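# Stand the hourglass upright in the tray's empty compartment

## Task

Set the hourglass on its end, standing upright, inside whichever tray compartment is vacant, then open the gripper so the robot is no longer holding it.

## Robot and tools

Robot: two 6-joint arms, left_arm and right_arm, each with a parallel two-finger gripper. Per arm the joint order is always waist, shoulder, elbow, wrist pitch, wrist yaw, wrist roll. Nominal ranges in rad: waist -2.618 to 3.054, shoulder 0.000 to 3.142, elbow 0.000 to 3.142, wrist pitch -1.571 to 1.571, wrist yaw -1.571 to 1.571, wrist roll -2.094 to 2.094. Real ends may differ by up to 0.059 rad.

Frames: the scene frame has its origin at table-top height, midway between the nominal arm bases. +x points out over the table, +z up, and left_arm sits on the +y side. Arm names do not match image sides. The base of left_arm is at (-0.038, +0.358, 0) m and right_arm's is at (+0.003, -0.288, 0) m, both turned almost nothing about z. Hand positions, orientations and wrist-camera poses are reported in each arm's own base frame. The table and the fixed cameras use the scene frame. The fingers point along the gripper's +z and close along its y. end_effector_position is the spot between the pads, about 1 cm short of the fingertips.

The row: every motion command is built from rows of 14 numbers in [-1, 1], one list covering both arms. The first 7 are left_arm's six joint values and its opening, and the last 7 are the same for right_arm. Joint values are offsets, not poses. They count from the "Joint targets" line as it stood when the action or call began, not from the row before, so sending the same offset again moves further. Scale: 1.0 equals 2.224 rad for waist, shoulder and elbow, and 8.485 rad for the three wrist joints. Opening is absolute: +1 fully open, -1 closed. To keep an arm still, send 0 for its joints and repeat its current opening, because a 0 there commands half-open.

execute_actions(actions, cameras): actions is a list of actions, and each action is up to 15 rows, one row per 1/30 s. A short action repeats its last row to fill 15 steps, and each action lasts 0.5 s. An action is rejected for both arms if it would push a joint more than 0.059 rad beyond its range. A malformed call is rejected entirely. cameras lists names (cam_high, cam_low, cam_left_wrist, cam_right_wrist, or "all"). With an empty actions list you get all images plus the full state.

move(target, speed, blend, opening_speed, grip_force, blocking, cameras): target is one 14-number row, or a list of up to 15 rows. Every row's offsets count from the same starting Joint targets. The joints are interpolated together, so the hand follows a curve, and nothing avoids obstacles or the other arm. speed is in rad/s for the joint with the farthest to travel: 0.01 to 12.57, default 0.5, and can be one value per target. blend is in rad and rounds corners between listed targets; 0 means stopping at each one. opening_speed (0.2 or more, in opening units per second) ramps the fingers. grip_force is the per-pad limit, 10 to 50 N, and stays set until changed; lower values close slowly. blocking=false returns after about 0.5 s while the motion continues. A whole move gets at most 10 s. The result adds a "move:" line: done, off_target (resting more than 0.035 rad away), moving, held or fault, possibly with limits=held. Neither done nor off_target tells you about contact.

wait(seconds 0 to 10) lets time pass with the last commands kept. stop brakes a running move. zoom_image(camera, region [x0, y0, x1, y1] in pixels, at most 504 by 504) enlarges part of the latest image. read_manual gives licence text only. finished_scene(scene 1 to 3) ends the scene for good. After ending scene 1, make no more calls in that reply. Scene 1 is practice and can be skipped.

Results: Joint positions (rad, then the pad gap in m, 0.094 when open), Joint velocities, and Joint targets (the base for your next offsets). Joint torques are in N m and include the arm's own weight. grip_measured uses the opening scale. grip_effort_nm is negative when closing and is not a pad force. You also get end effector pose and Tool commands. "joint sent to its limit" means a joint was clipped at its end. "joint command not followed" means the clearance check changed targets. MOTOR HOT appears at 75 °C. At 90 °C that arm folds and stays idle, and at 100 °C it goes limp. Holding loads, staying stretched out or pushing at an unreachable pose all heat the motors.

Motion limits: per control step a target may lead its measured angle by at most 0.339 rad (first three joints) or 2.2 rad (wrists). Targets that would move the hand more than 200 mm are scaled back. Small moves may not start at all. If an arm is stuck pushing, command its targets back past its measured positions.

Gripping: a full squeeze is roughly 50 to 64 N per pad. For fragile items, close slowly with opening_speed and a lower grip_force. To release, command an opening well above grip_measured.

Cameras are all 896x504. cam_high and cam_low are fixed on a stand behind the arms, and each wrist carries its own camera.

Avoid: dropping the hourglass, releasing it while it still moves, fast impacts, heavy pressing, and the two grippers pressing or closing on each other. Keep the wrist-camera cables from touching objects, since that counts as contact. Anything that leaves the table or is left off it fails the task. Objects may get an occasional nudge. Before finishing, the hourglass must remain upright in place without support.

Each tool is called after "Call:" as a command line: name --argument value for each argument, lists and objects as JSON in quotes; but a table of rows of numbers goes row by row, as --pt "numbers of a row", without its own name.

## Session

Call:
execute_actions --actions '[]'

Call:
zoom_image --camera "cam_high" --region '[380, 130, 680, 430]'

Scene clock: 0.00 s.
left_arm: end_effector_position=(+0.3876, +0.0132, +0.1315) grip_measured=+1.000 grip_effort_nm=n/a end_effector_quat_wxyz=(+0.665, -0.031, +0.744, +0.055) | right_arm: end_effector_position=(+0.3773, +0.0285, +0.1404) grip_measured=+1.000 grip_effort_nm=n/a end_effector_quat_wxyz=(+0.674, -0.010, +0.738, -0.017)
Joint positions: left_arm=[-0.048 1.585 0.253 1.222 -0.172 0.022 0.094] | right_arm=[0.149 1.513 0.222 1.199 0.159 -0.023 0.094]
Joint velocities: within noise
Joint torques (N m): no reading
Motor temperatures (°C): left_arm=[21 26 27 25 21 22 20] | right_arm=[21 23 32 29 22 19 20]
Heat: left arm: 27 °C; right arm: 32 °C.
Joint targets: left_arm=[-0.042 1.568 0.265 1.235 -0.177 0.019] | right_arm=[0.155 1.498 0.236 1.212 0.164 -0.018]
Tool commands: left_gripper/opening=+1.0 right_gripper/opening=+1.0
camera_calibration:
cam_left_wrist: T_world_to_cam=[[0.200748, -0.979292, 0.0262373, -0.0595941], [-0.454999, -0.116923, -0.882782, 0.347345], [0.867569, 0.165279, -0.469049, -0.158846], [0, 0, 0, 1]] pos_world=[0.307815, 0.00850648, 0.233687]
cam_right_wrist: T_world_to_cam=[[0.0891168, -0.986976, 0.133925, -0.0147503], [-0.467073, -0.16017, -0.869591, 0.354144], [0.879716, 0.0149426, -0.475264, -0.146321], [0, 0, 0, 1]] pos_world=[0.295447, 0.0443513, 0.240395]

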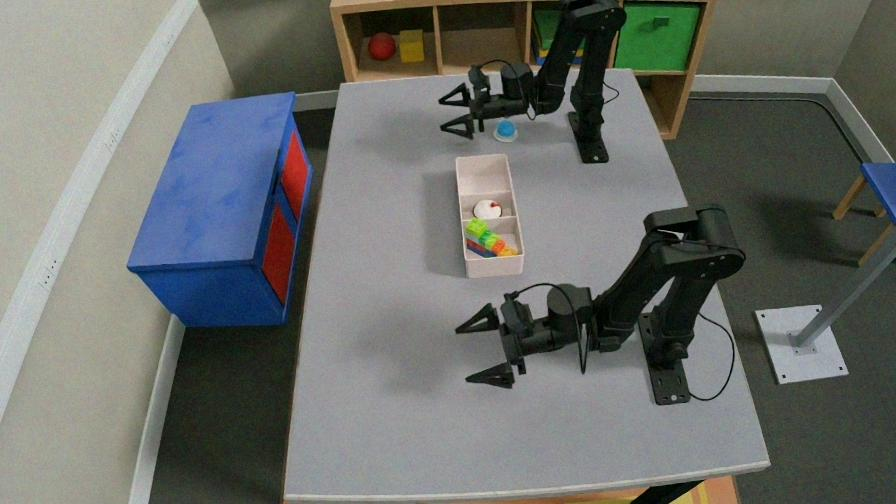

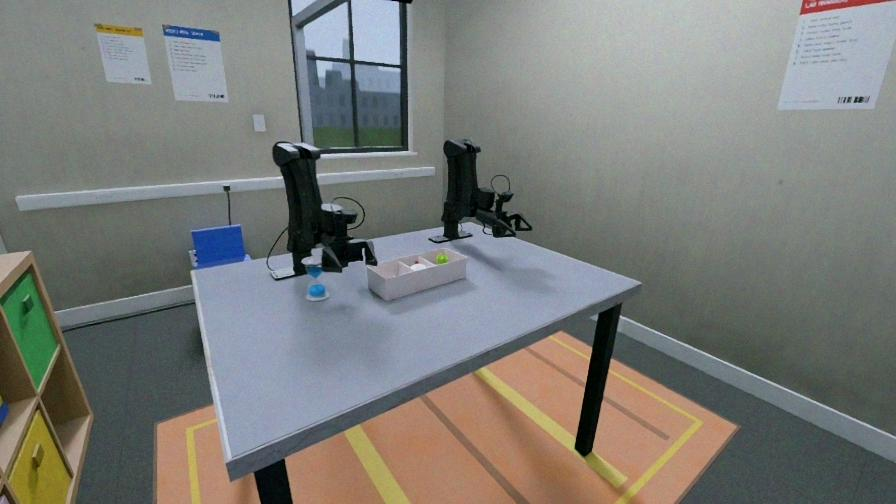

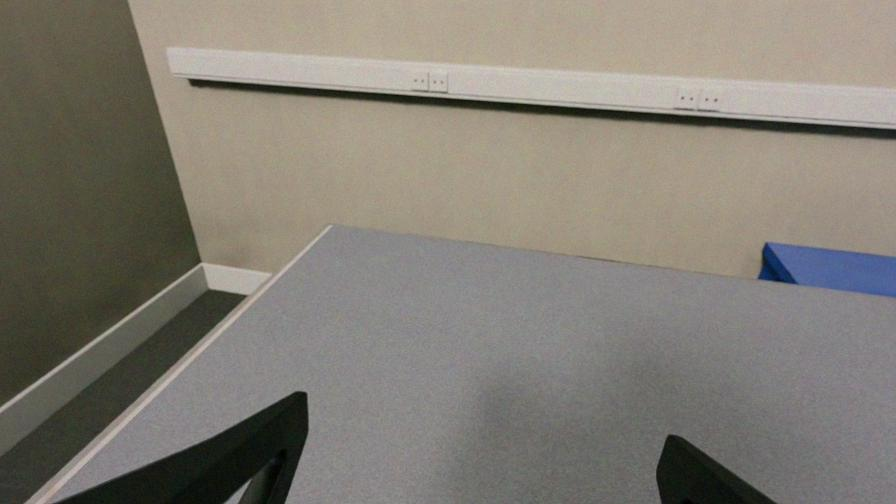

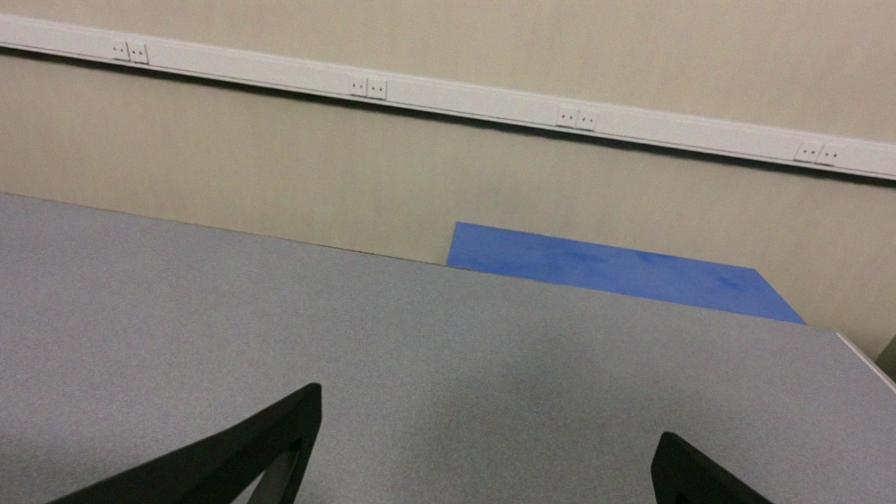

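Scaled by 1.680 from the camera's 896x504 image, which has a finer 1280x720 frame.

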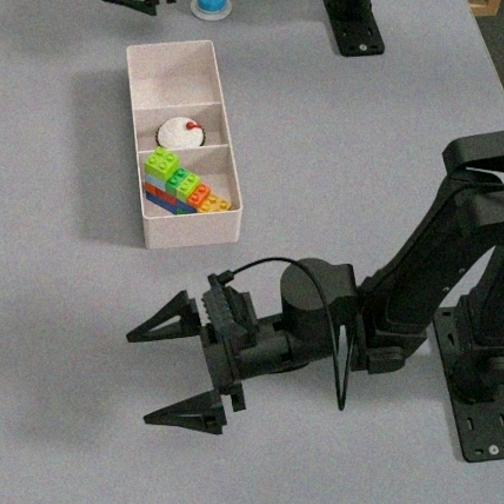

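Call:
move --pt "0 0 0 0 0 0 1 -0.0472 0 0.2986 -0.0721 -0.0193 0.0021 1" --pt "0 0 0 0 0 0 1 -0.1371 -0.0468 0.5004 -0.3192 -0.0193 0.0021 1" --speed '[1.0, 1.6]' --blend '[0.3, 0]' --grip_force 30 --cameras '["cam_high", "cam_right_wrist"]'

Scene clock: 29.67 s.
left_arm: end_effector_position=(+0.3876, +0.0132, +0.1315) grip_measured=+1.000 grip_effort_nm=-0.02 end_effector_quat_wxyz=(+0.665, -0.031, +0.744, +0.055) | right_arm: end_effector_position=(+0.2225, -0.0323, +0.1608) grip_measured=+1.000 grip_effort_nm=0.02 end_effector_quat_wxyz=(-0.012, +0.066, +0.998, +0.000)
Joint positions: left_arm=[-0.048 1.585 0.253 1.222 -0.172 0.022 0.094] | right_arm=[-0.147 1.422 1.308 -1.481 0.001 -0.015 0.094]
Joint torques (N m): left_arm=[0.28 -5.63 6.32 2.06 0.03 -0.01] | right_arm=[-0.68 -5.38 9.39 -0.09 -0.04 0.14]
Motor temperatures (°C): left_arm=[21 27 28 32 21 22 20] | right_arm=[21 23 33 31 22 19 20]
Heat: left arm: 32 °C; right arm: 33 °C.
Joint targets: left_arm=[-0.042 1.568 0.265 1.235 -0.177 0.019] | right_arm=[-0.150 1.393 1.349 -1.496 0.000 -0.001]
grip_force (N): 30, 30
move: off_target (right_arm); right_arm: the elbow is farthest, 0.041 rad from its target
camera_calibration:
cam_right_wrist: T_world_to_cam=[[-0.0283115, -0.995585, -0.0894934, -0.00197386], [-0.91344, -0.010595, 0.406836, 0.188677], [-0.405988, 0.093265, -0.909107, 0.358818], [0, 0, 0, 1]] pos_world=[0.317965, -0.0334312, 0.249267]
Images, in order (width x height): cam_high 896x504, cam_right_wrist 896x504.

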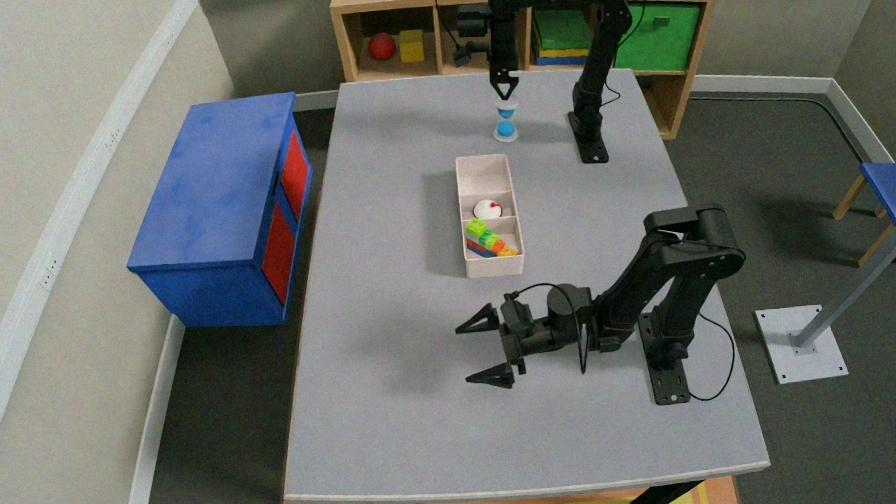

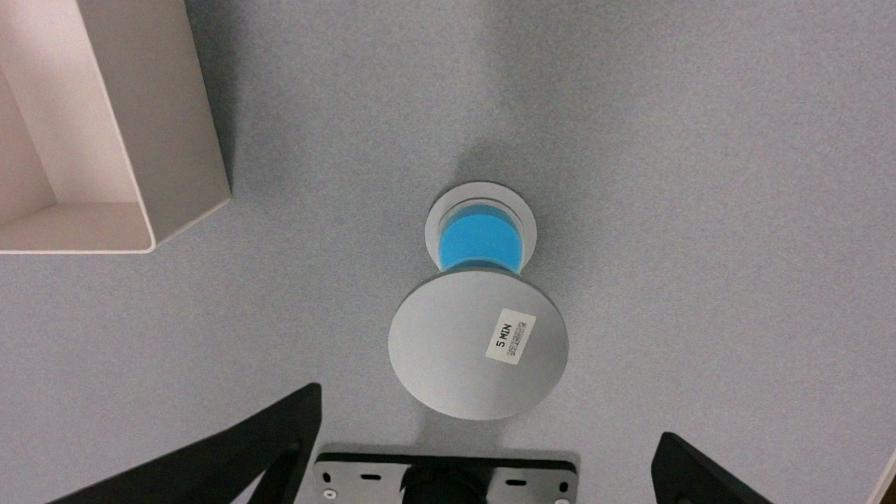

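Call:
move --pt "0 0 0 0 0 0 1 0.0045 -0.0067 -0.1111 0.0287 0 0 0.6" --pt "0 0 0 0 0 0 1 0.0045 -0.0067 -0.1111 0.0287 0 0 0.2" --pt "0 0 0 0 0 0 1 0.0450 0.0616 0.1488 -0.0070 0 0 0.2" --pt "0 0 0 0 0 0 1 0.3080 0.1740 0.2657 -0.0070 0 0 0.2" --pt "0 0 0 0 0 0 1 0.3080 0.2026 0.1487 0.0150 0 0 0.2" --speed '[0.5, 0.5, 0.8, 0.9, 0.5]' --blend '[0, 0, 0.15, 0.08, 0]' --grip_force 30 --cameras '["cam_high", "cam_right_wrist"]'

Scene clock: 68.40 s.
left_arm: end_effector_position=(+0.3876, +0.0132, +0.1315) grip_measured=+1.000 grip_effort_nm=-0.02 end_effector_quat_wxyz=(+0.665, -0.031, +0.744, +0.055) | right_arm: end_effector_position=(+0.2927, +0.1773, +0.1346) grip_measured=+0.361 grip_effort_nm=-0.64 end_effector_quat_wxyz=(-0.010, -0.272, +0.962, +0.002)
Joint positions: left_arm=[-0.048 1.585 0.253 1.222 -0.172 0.022 0.094] | right_arm=[0.537 1.859 1.673 -1.402 -0.009 -0.015 0.064]
Joint torques (N m): left_arm=[0.05 -5.87 6.22 2.06 0.02 -0.05] | right_arm=[-0.51 -7.94 6.3 0.36 0.08 0.13]
Heat: left arm: 36 °C; right arm: 34 °C.
Joint targets: left_arm=[-0.042 1.568 0.265 1.235 -0.177 0.019] | right_arm=[0.535 1.844 1.679 -1.369 0.000 -0.001]
grip_force (N): 30, 30
move: done; target 2's new numbers were sent with right_arm's wrist pitch 0.036 rad from that target
camera_calibration:
cam_right_wrist: T_world_to_cam=[[0.607113, -0.788374, -0.0994037, -0.0150092], [-0.701191, -0.590376, 0.399733, 0.307347], [-0.373825, -0.172982, -0.911226, 0.382053], [0, 0, 0, 1]] pos_world=[0.367442, 0.235706, 0.223788]
Images, in order (width x height): cam_high 896x504, cam_right_wrist 896x504.

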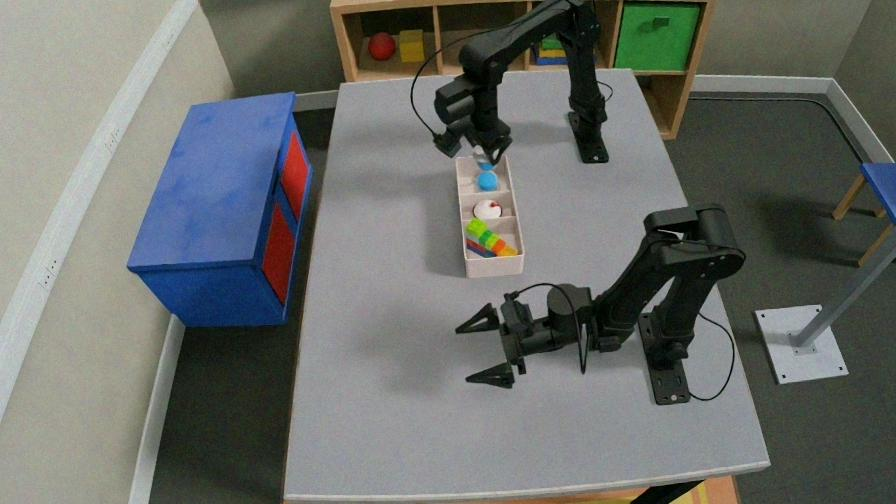

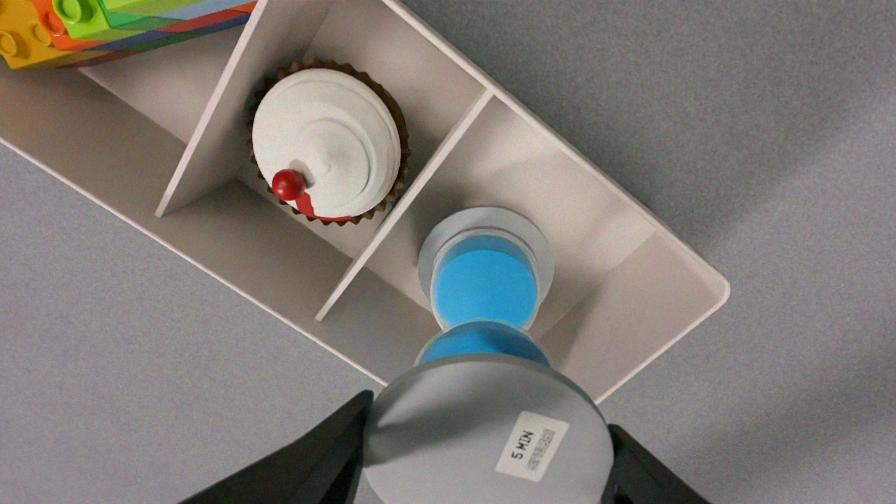

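Call:
move --pt "0 0 0 0 0 0 1 -0.0067 0 -0.0292 0.0087 0 0 0.2" --pt "0 0 0 0 0 0 1 -0.0067 0 -0.0265 0.0075 0 0 0.8" --pt "0 0 0 0 0 0 1 -0.0067 -0.018 0.0603 -0.0213 0 0 0.8" --speed '[0.12, 0.3, 0.6]' --cameras '["cam_high", "cam_low", "cam_right_wrist"]'

Scene clock: 80.53 s.
left_arm: end_effector_position=(+0.3876, +0.0132, +0.1315) grip_measured=+1.000 grip_effort_nm=-0.02 end_effector_quat_wxyz=(+0.665, -0.031, +0.744, +0.055) | right_arm: end_effector_position=(+0.2854, +0.1693, +0.1681) grip_measured=+0.797 grip_effort_nm=0.15 end_effector_quat_wxyz=(-0.012, -0.268, +0.963, +0.002)
Joint positions: left_arm=[-0.048 1.585 0.253 1.222 -0.172 0.022 0.094] | right_arm=[0.527 1.838 1.779 -1.534 -0.009 -0.015 0.084]
Joint torques (N m): left_arm=[0.2 -5.94 6.26 2.1 -0.02 -0.05] | right_arm=[-0.64 -9.2 8.77 -0.1 0.08 0.12]
Motor temperatures (°C): left_arm=[21 27 28 37 20 22 20] | right_arm=[21 25 33 28 22 19 20]
Heat: left arm: 37 °C; right arm: 33 °C.
Joint targets: left_arm=[-0.042 1.568 0.265 1.235 -0.177 0.019] | right_arm=[0.520 1.804 1.814 -1.550 0.000 -0.001]
grip_force (N): 30, 30
move: done
camera_calibration:
cam_right_wrist: T_world_to_cam=[[0.599427, -0.794172, -0.0998899, -0.0102641], [-0.705028, -0.582941, 0.403876, 0.283356], [-0.378977, -0.171669, -0.909344, 0.409357], [0, 0, 0, 1]] pos_world=[0.361064, 0.227303, 0.256781]
Images, in order (width x height): cam_high 896x504, cam_low 896x504, cam_right_wrist 896x504.

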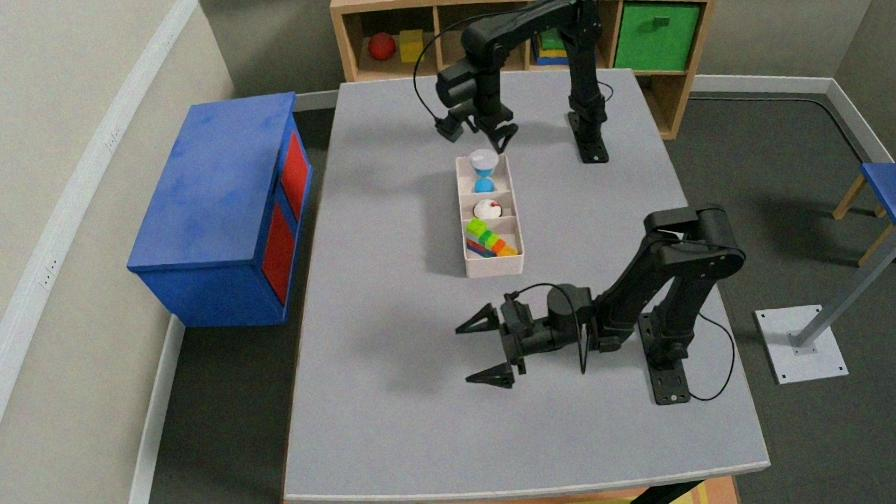

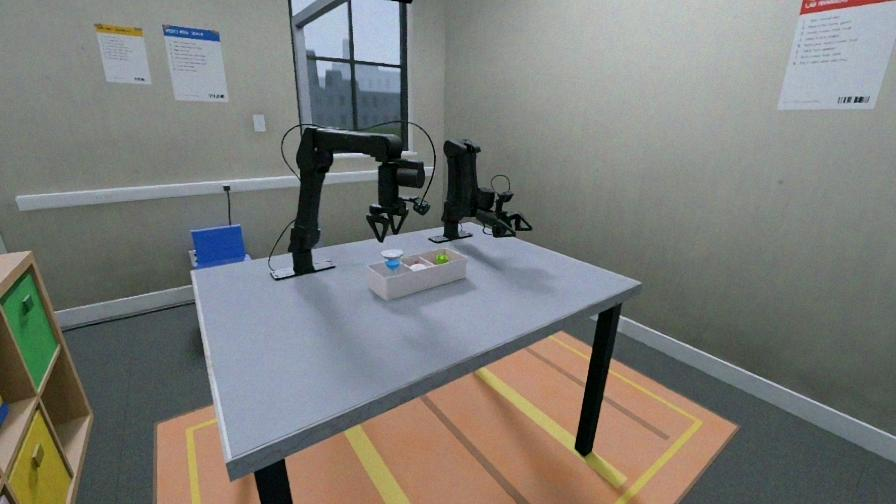

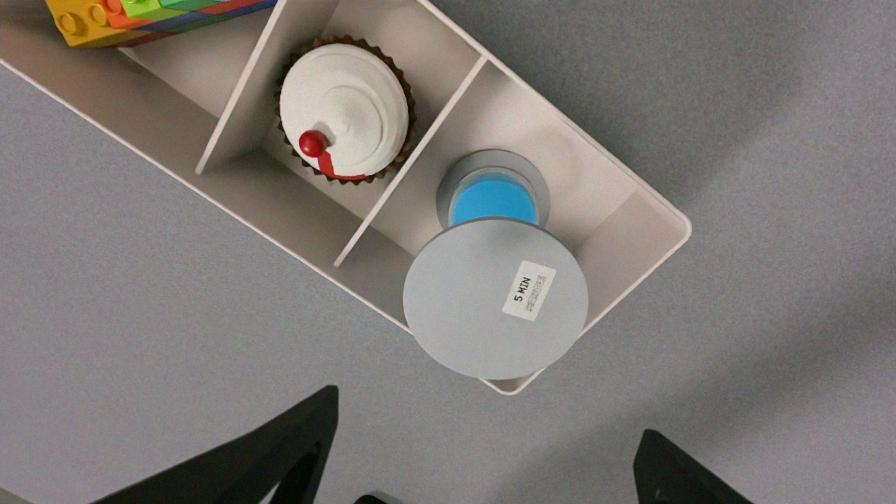

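Call:
finished_scene --scene 2

The scene is finished: the task was done.


## Next scene

The same job, from a new start.

Call:
execute_actions --actions '[]'

Call:
zoom_image --camera "cam_high" --region '[380, 100, 680, 400]'

Scene clock: 0.00 s.
left_arm: end_effector_position=(+0.2397, -0.0937, +0.3189) grip_measured=+1.000 grip_effort_nm=n/a end_effector_quat_wxyz=(+0.507, +0.128, +0.848, -0.086) | right_arm: end_effector_position=(+0.2699, +0.1980, +0.2090) grip_measured=+1.000 grip_effort_nm=n/a end_effector_quat_wxyz=(+0.554, -0.009, +0.731, +0.398)
Joint positions: left_arm=[-0.47 0.748 1.092 -0.838 -0.133 -0.09 0.094] | right_arm=[0.624 0.876 0.249 0.558 -0.011 0.609 0.094]
Joint velocities: within noise
Joint torques (N m): no reading
Motor temperatures (°C): left_arm=[21 24 25 26 20 22 20] | right_arm=[21 22 30 26 21 19 20]
Heat: left arm: 26 °C; right arm: 30 °C.
Joint targets: left_arm=[-0.464 0.751 1.109 -0.826 -0.139 -0.086] | right_arm=[0.619 0.863 0.271 0.576 -0.006 0.600]
Tool commands: left_gripper/opening=+1.0 right_gripper/opening=+1.0
camera_calibration:
cam_left_wrist: T_world_to_cam=[[-0.2072, -0.977144, 0.0475115, -0.0484066], [-0.75657, 0.12926, -0.64101, 0.451282], [0.620218, -0.168763, -0.766061, 0.197812], [0, 0, 0, 1]] pos_world=[0.20871, -0.0722497, 0.443112]
cam_right_wrist: T_world_to_cam=[[0.561402, -0.669912, -0.485845, 0.092128], [-0.601001, 0.0735338, -0.795859, 0.365186], [0.568882, 0.73879, -0.361336, -0.105014], [0, 0, 0, 1]] pos_world=[0.227497, 0.112448, 0.297451]

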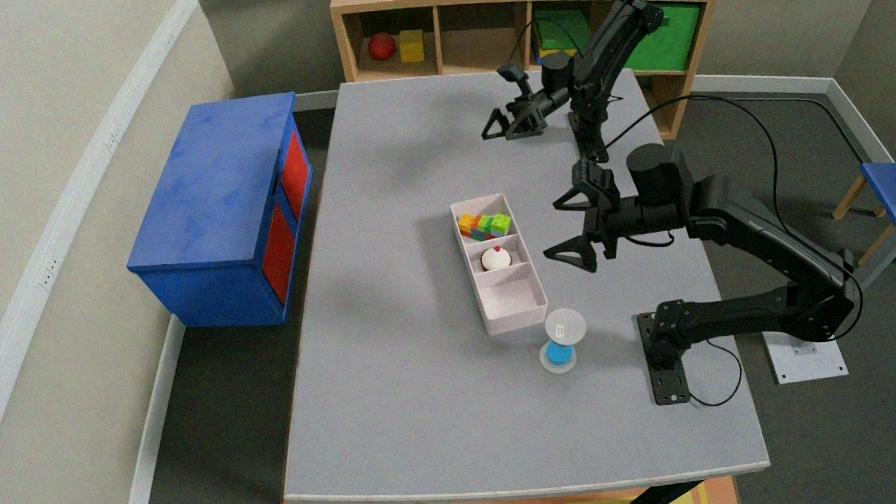

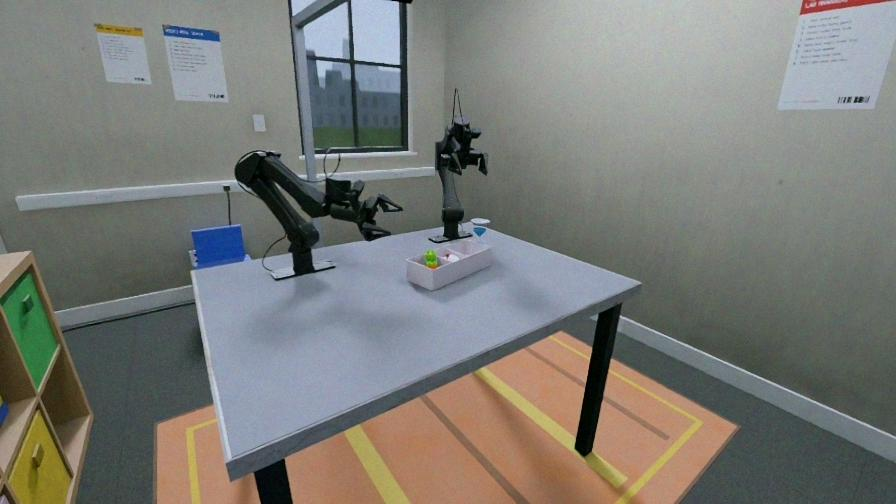

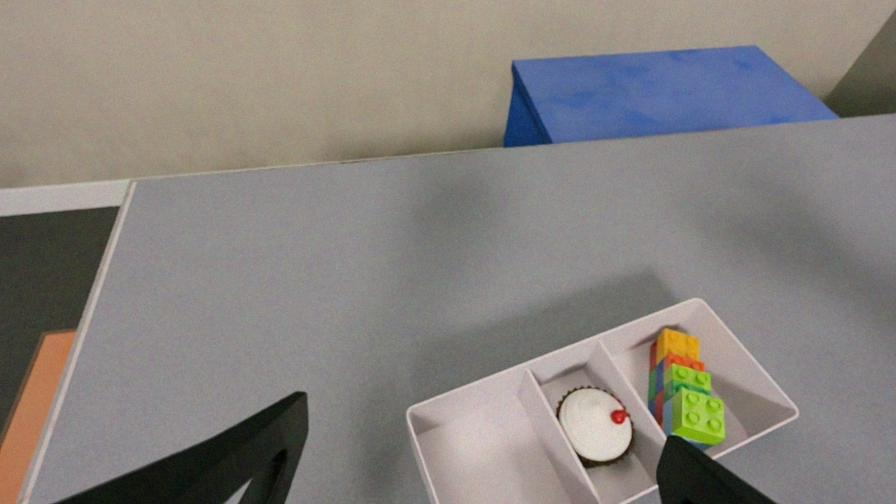

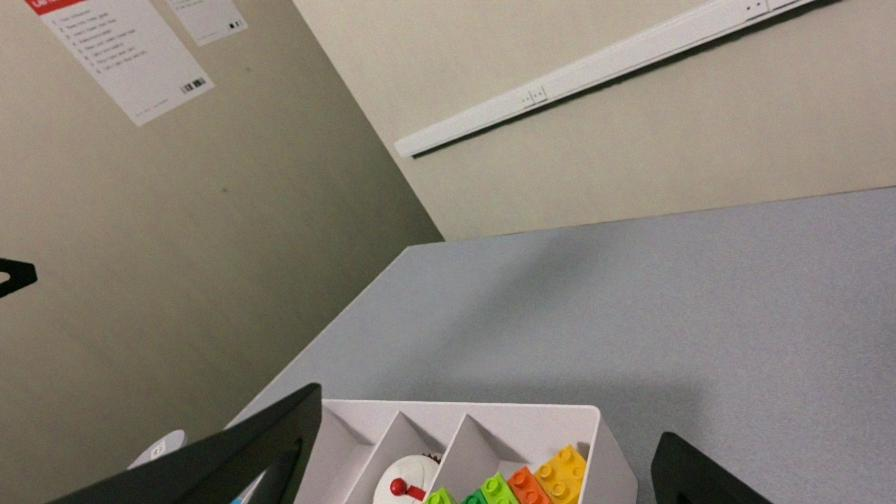

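Scaled by 1.680 from the camera's 896x504 image, which has a finer 1280x720 frame.

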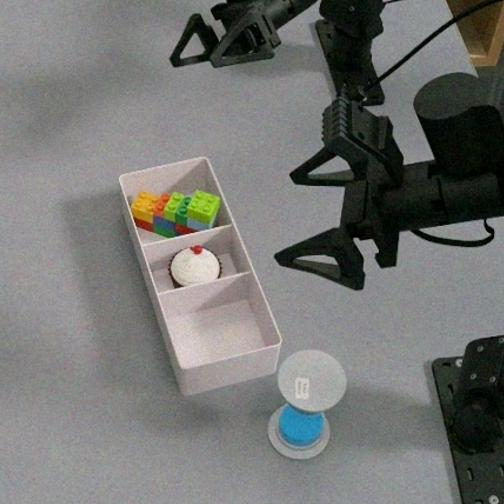

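Call:
move --target '[0.1439, 0.2833, 0.0985, -0.0781, 0.0164, 0.0101, 1, 0,0,0,0,0,0,1]' --speed 0.9 --grip_force 30 --cameras '["cam_left_wrist"]'

Scene clock: 16.43 s.
left_arm: end_effector_position=(+0.2173, -0.0324, +0.1618) grip_measured=+1.000 grip_effort_nm=-0.02 end_effector_quat_wxyz=(-0.008, +0.072, +0.997, +0.001) | right_arm: end_effector_position=(+0.2699, +0.1980, +0.2090) grip_measured=+1.000 grip_effort_nm=0.02 end_effector_quat_wxyz=(+0.554, -0.009, +0.731, +0.398)
Joint positions: left_arm=[-0.154 1.396 1.29 -1.481 -0.001 -0.01 0.094] | right_arm=[0.624 0.876 0.249 0.558 -0.011 0.609 0.094]
Joint torques (N m): left_arm=[0.58 -5.29 10.07 0.02 0.07 0.01] | right_arm=[-0.02 -1.18 8.9 1.57 0.02 -0.03]
Heat: left arm: 30 °C; right arm: 31 °C.
Joint targets: left_arm=[-0.144 1.381 1.328 -1.488 0.000 0.000] | right_arm=[0.619 0.863 0.271 0.576 -0.006 0.600]
grip_force (N): 30, 30
move: off_target (left_arm); left_arm: the elbow is farthest, 0.038 rad from its target
camera_calibration:
cam_left_wrist: T_world_to_cam=[[-0.069151, -0.994639, -0.0768843, 0.00386858], [-0.923204, 0.0345986, 0.38275, 0.193156], [-0.378038, 0.0974474, -0.920647, 0.35226], [0, 0, 0, 1]] pos_world=[0.311757, -0.0371619, 0.250674]
Images, in order (width x height): cam_left_wrist 896x504.

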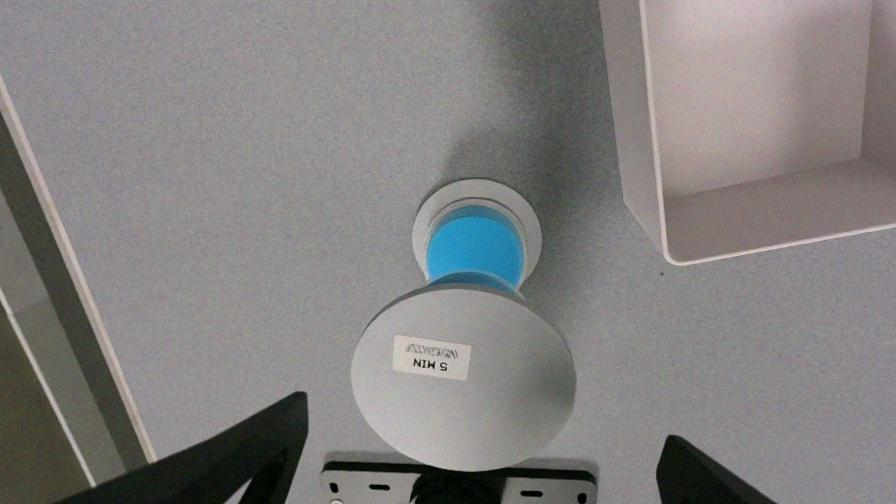

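Call:
move --pt "0.0094 -0.0072 -0.0886 0.0224 0 0 1.0 0 0 0 0 0 0 1" --pt "0.0094 -0.0072 -0.0886 0.0224 0 0 0.35 0 0 0 0 0 0 1" --pt "0.0094 0.0692 0.1754 -0.0079 0 0 0.35 0 0 0 0 0 0 1" --pt "-0.1448 0.1581 0.2723 -0.0079 0 0 0.35 0 0 0 0 0 0 1" --pt "-0.1448 0.1989 0.1615 0.0103 0 0 0.35 0 0 0 0 0 0 1" --speed '[0.4, 0.5, 0.8, 0.8, 0.5]' --blend '[0, 0, 0.1, 0.08, 0]' --grip_force 30 --cameras '["cam_high", "cam_left_wrist"]'

Scene clock: 62.93 s.
left_arm: end_effector_position=(+0.3023, -0.1539, +0.1404) grip_measured=+0.499 grip_effort_nm=-0.68 end_effector_quat_wxyz=(-0.009, +0.232, +0.973, +0.000) | right_arm: end_effector_position=(+0.2699, +0.1980, +0.2090) grip_measured=+1.000 grip_effort_nm=0.02 end_effector_quat_wxyz=(+0.554, -0.009, +0.731, +0.398)
Joint positions: left_arm=[-0.471 1.847 1.679 -1.42 0.005 -0.002 0.07] | right_arm=[0.624 0.876 0.249 0.558 -0.011 0.609 0.094]
Joint torques (N m): left_arm=[0.61 -10.85 7.05 0.36 -0.05 0.05] | right_arm=[-0.01 -1.18 8.9 1.57 0.02 -0.04]
Motor temperatures (°C): left_arm=[21 26 28 26 20 22 20] | right_arm=[21 22 32 32 21 19 20]
Heat: left arm: 28 °C; right arm: 32 °C.
Joint targets: left_arm=[-0.466 1.823 1.687 -1.401 0.000 0.000] | right_arm=[0.619 0.863 0.271 0.576 -0.006 0.600]
grip_force (N): 30, 30
move: done
camera_calibration:
cam_left_wrist: T_world_to_cam=[[-0.383449, -0.920858, -0.0706264, -0.00715349], [-0.862676, 0.329815, 0.383421, 0.311044], [-0.329782, 0.20795, -0.920869, 0.379022], [0, 0, 0, 1]] pos_world=[0.390582, -0.187992, 0.229264]
Images, in order (width x height): cam_high 896x504, cam_left_wrist 896x504.

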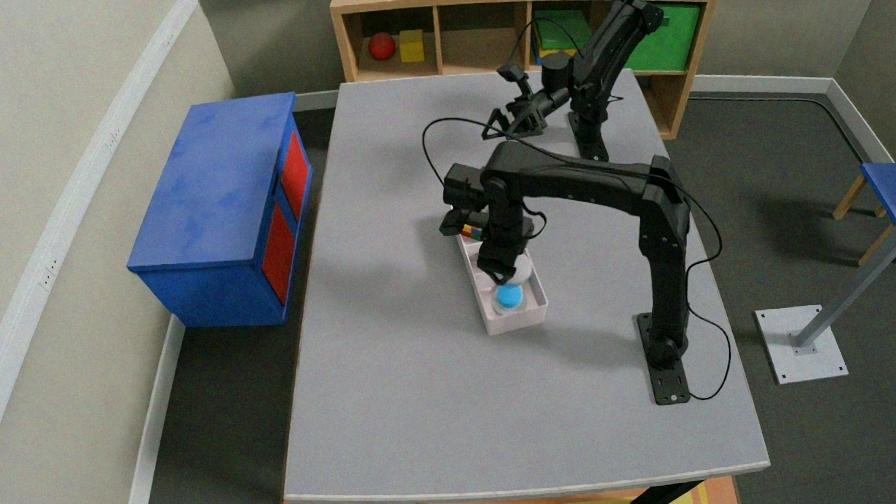

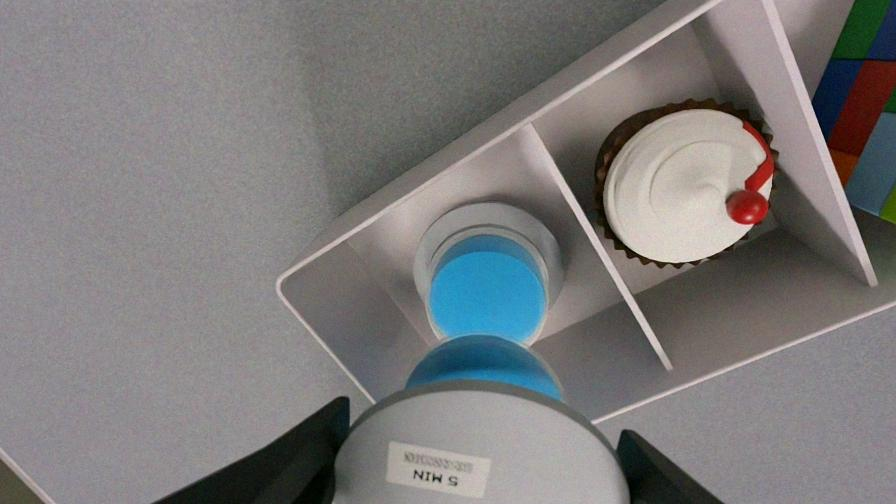

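Call:
move --pt "0 0 -0.0247 0.0071 0 0 0.35 0 0 0 0 0 0 1" --pt "0 0 -0.0220 0.0059 0 0 0.95 0 0 0 0 0 0 1" --pt "0 -0.0171 0.0805 -0.0176 0 0 0.95 0 0 0 0 0 0 1" --speed '[0.12, 0.3, 0.6]' --cameras '["cam_high", "cam_low", "cam_left_wrist"]'

Scene clock: 82.70 s.
left_arm: end_effector_position=(+0.3019, -0.1561, +0.1903) grip_measured=+0.947 grip_effort_nm=0.12 end_effector_quat_wxyz=(+0.025, +0.232, +0.972, -0.009) | right_arm: end_effector_position=(+0.2699, +0.1980, +0.2090) grip_measured=+1.000 grip_effort_nm=0.02 end_effector_quat_wxyz=(+0.554, -0.009, +0.731, +0.398)
Joint positions: left_arm=[-0.477 1.813 1.836 -1.541 0.005 -0.01 0.091] | right_arm=[0.624 0.876 0.249 0.558 -0.011 0.609 0.094]
Joint torques (N m): left_arm=[0.49 -10.96 9.35 0.17 -0.05 0.01] | right_arm=[-0.02 -1.17 8.91 1.57 0.02 -0.04]
Heat: left arm: 28 °C; right arm: 32 °C.
Joint targets: left_arm=[-0.466 1.785 1.866 -1.550 0.000 0.000] | right_arm=[0.619 0.863 0.271 0.576 -0.006 0.600]
grip_force (N): 30, 30
move: done
camera_calibration:
cam_left_wrist: T_world_to_cam=[[-0.377869, -0.92359, -0.0647831, -0.00899054], [-0.884736, 0.339579, 0.319262, 0.312771], [-0.272868, 0.177955, -0.945449, 0.408032], [0, 0, 0, 1]] pos_world=[0.384662, -0.187126, 0.285336]
Images, in order (width x height): cam_high 896x504, cam_low 896x504, cam_left_wrist 896x504.

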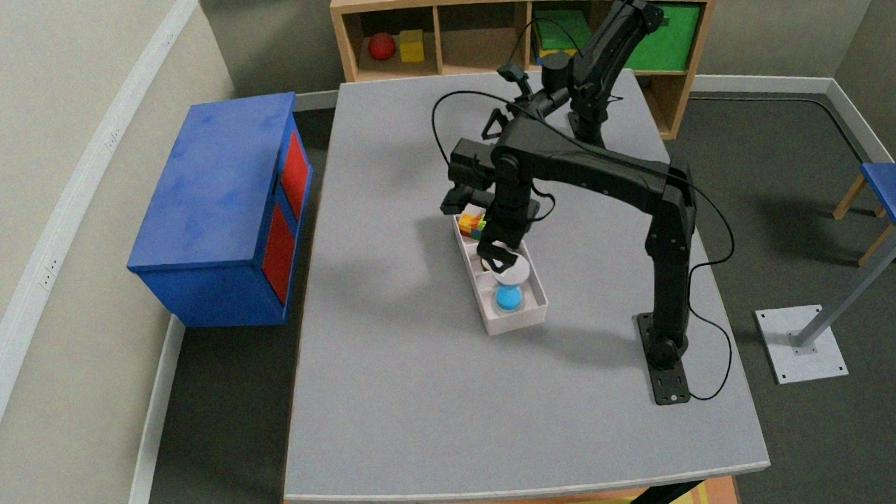

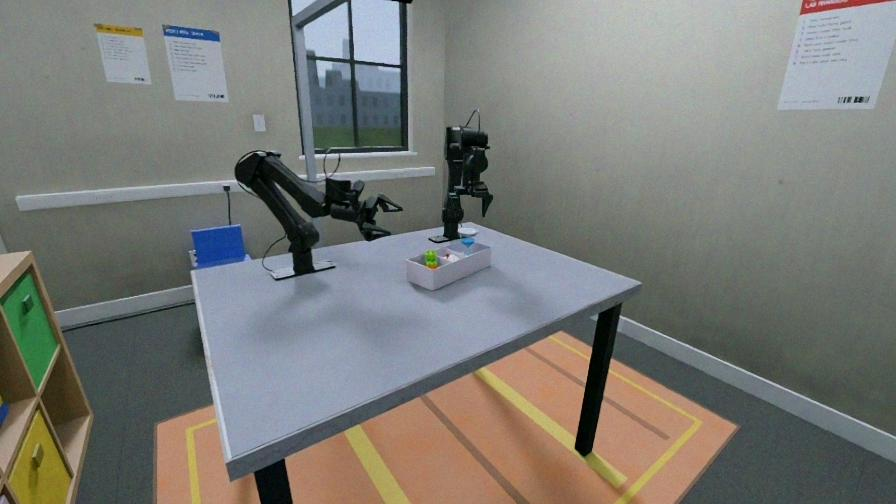

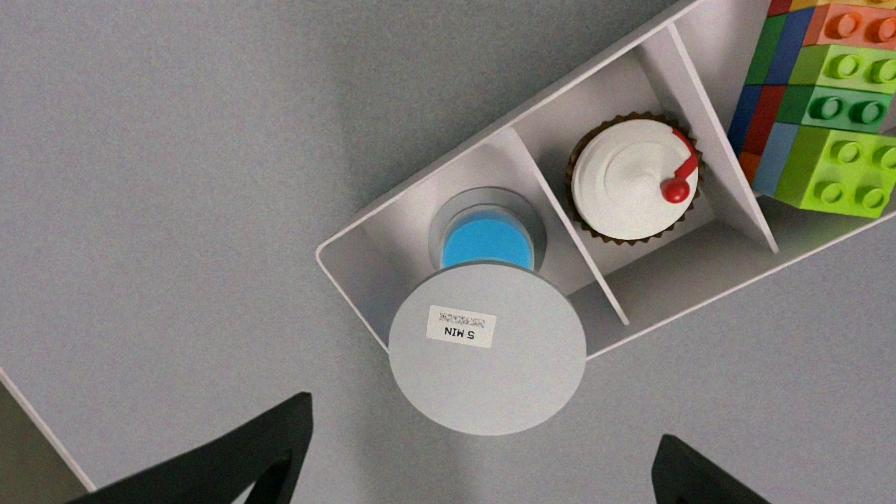

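Call:
finished_scene --scene 3

The scene is finished: the task was done.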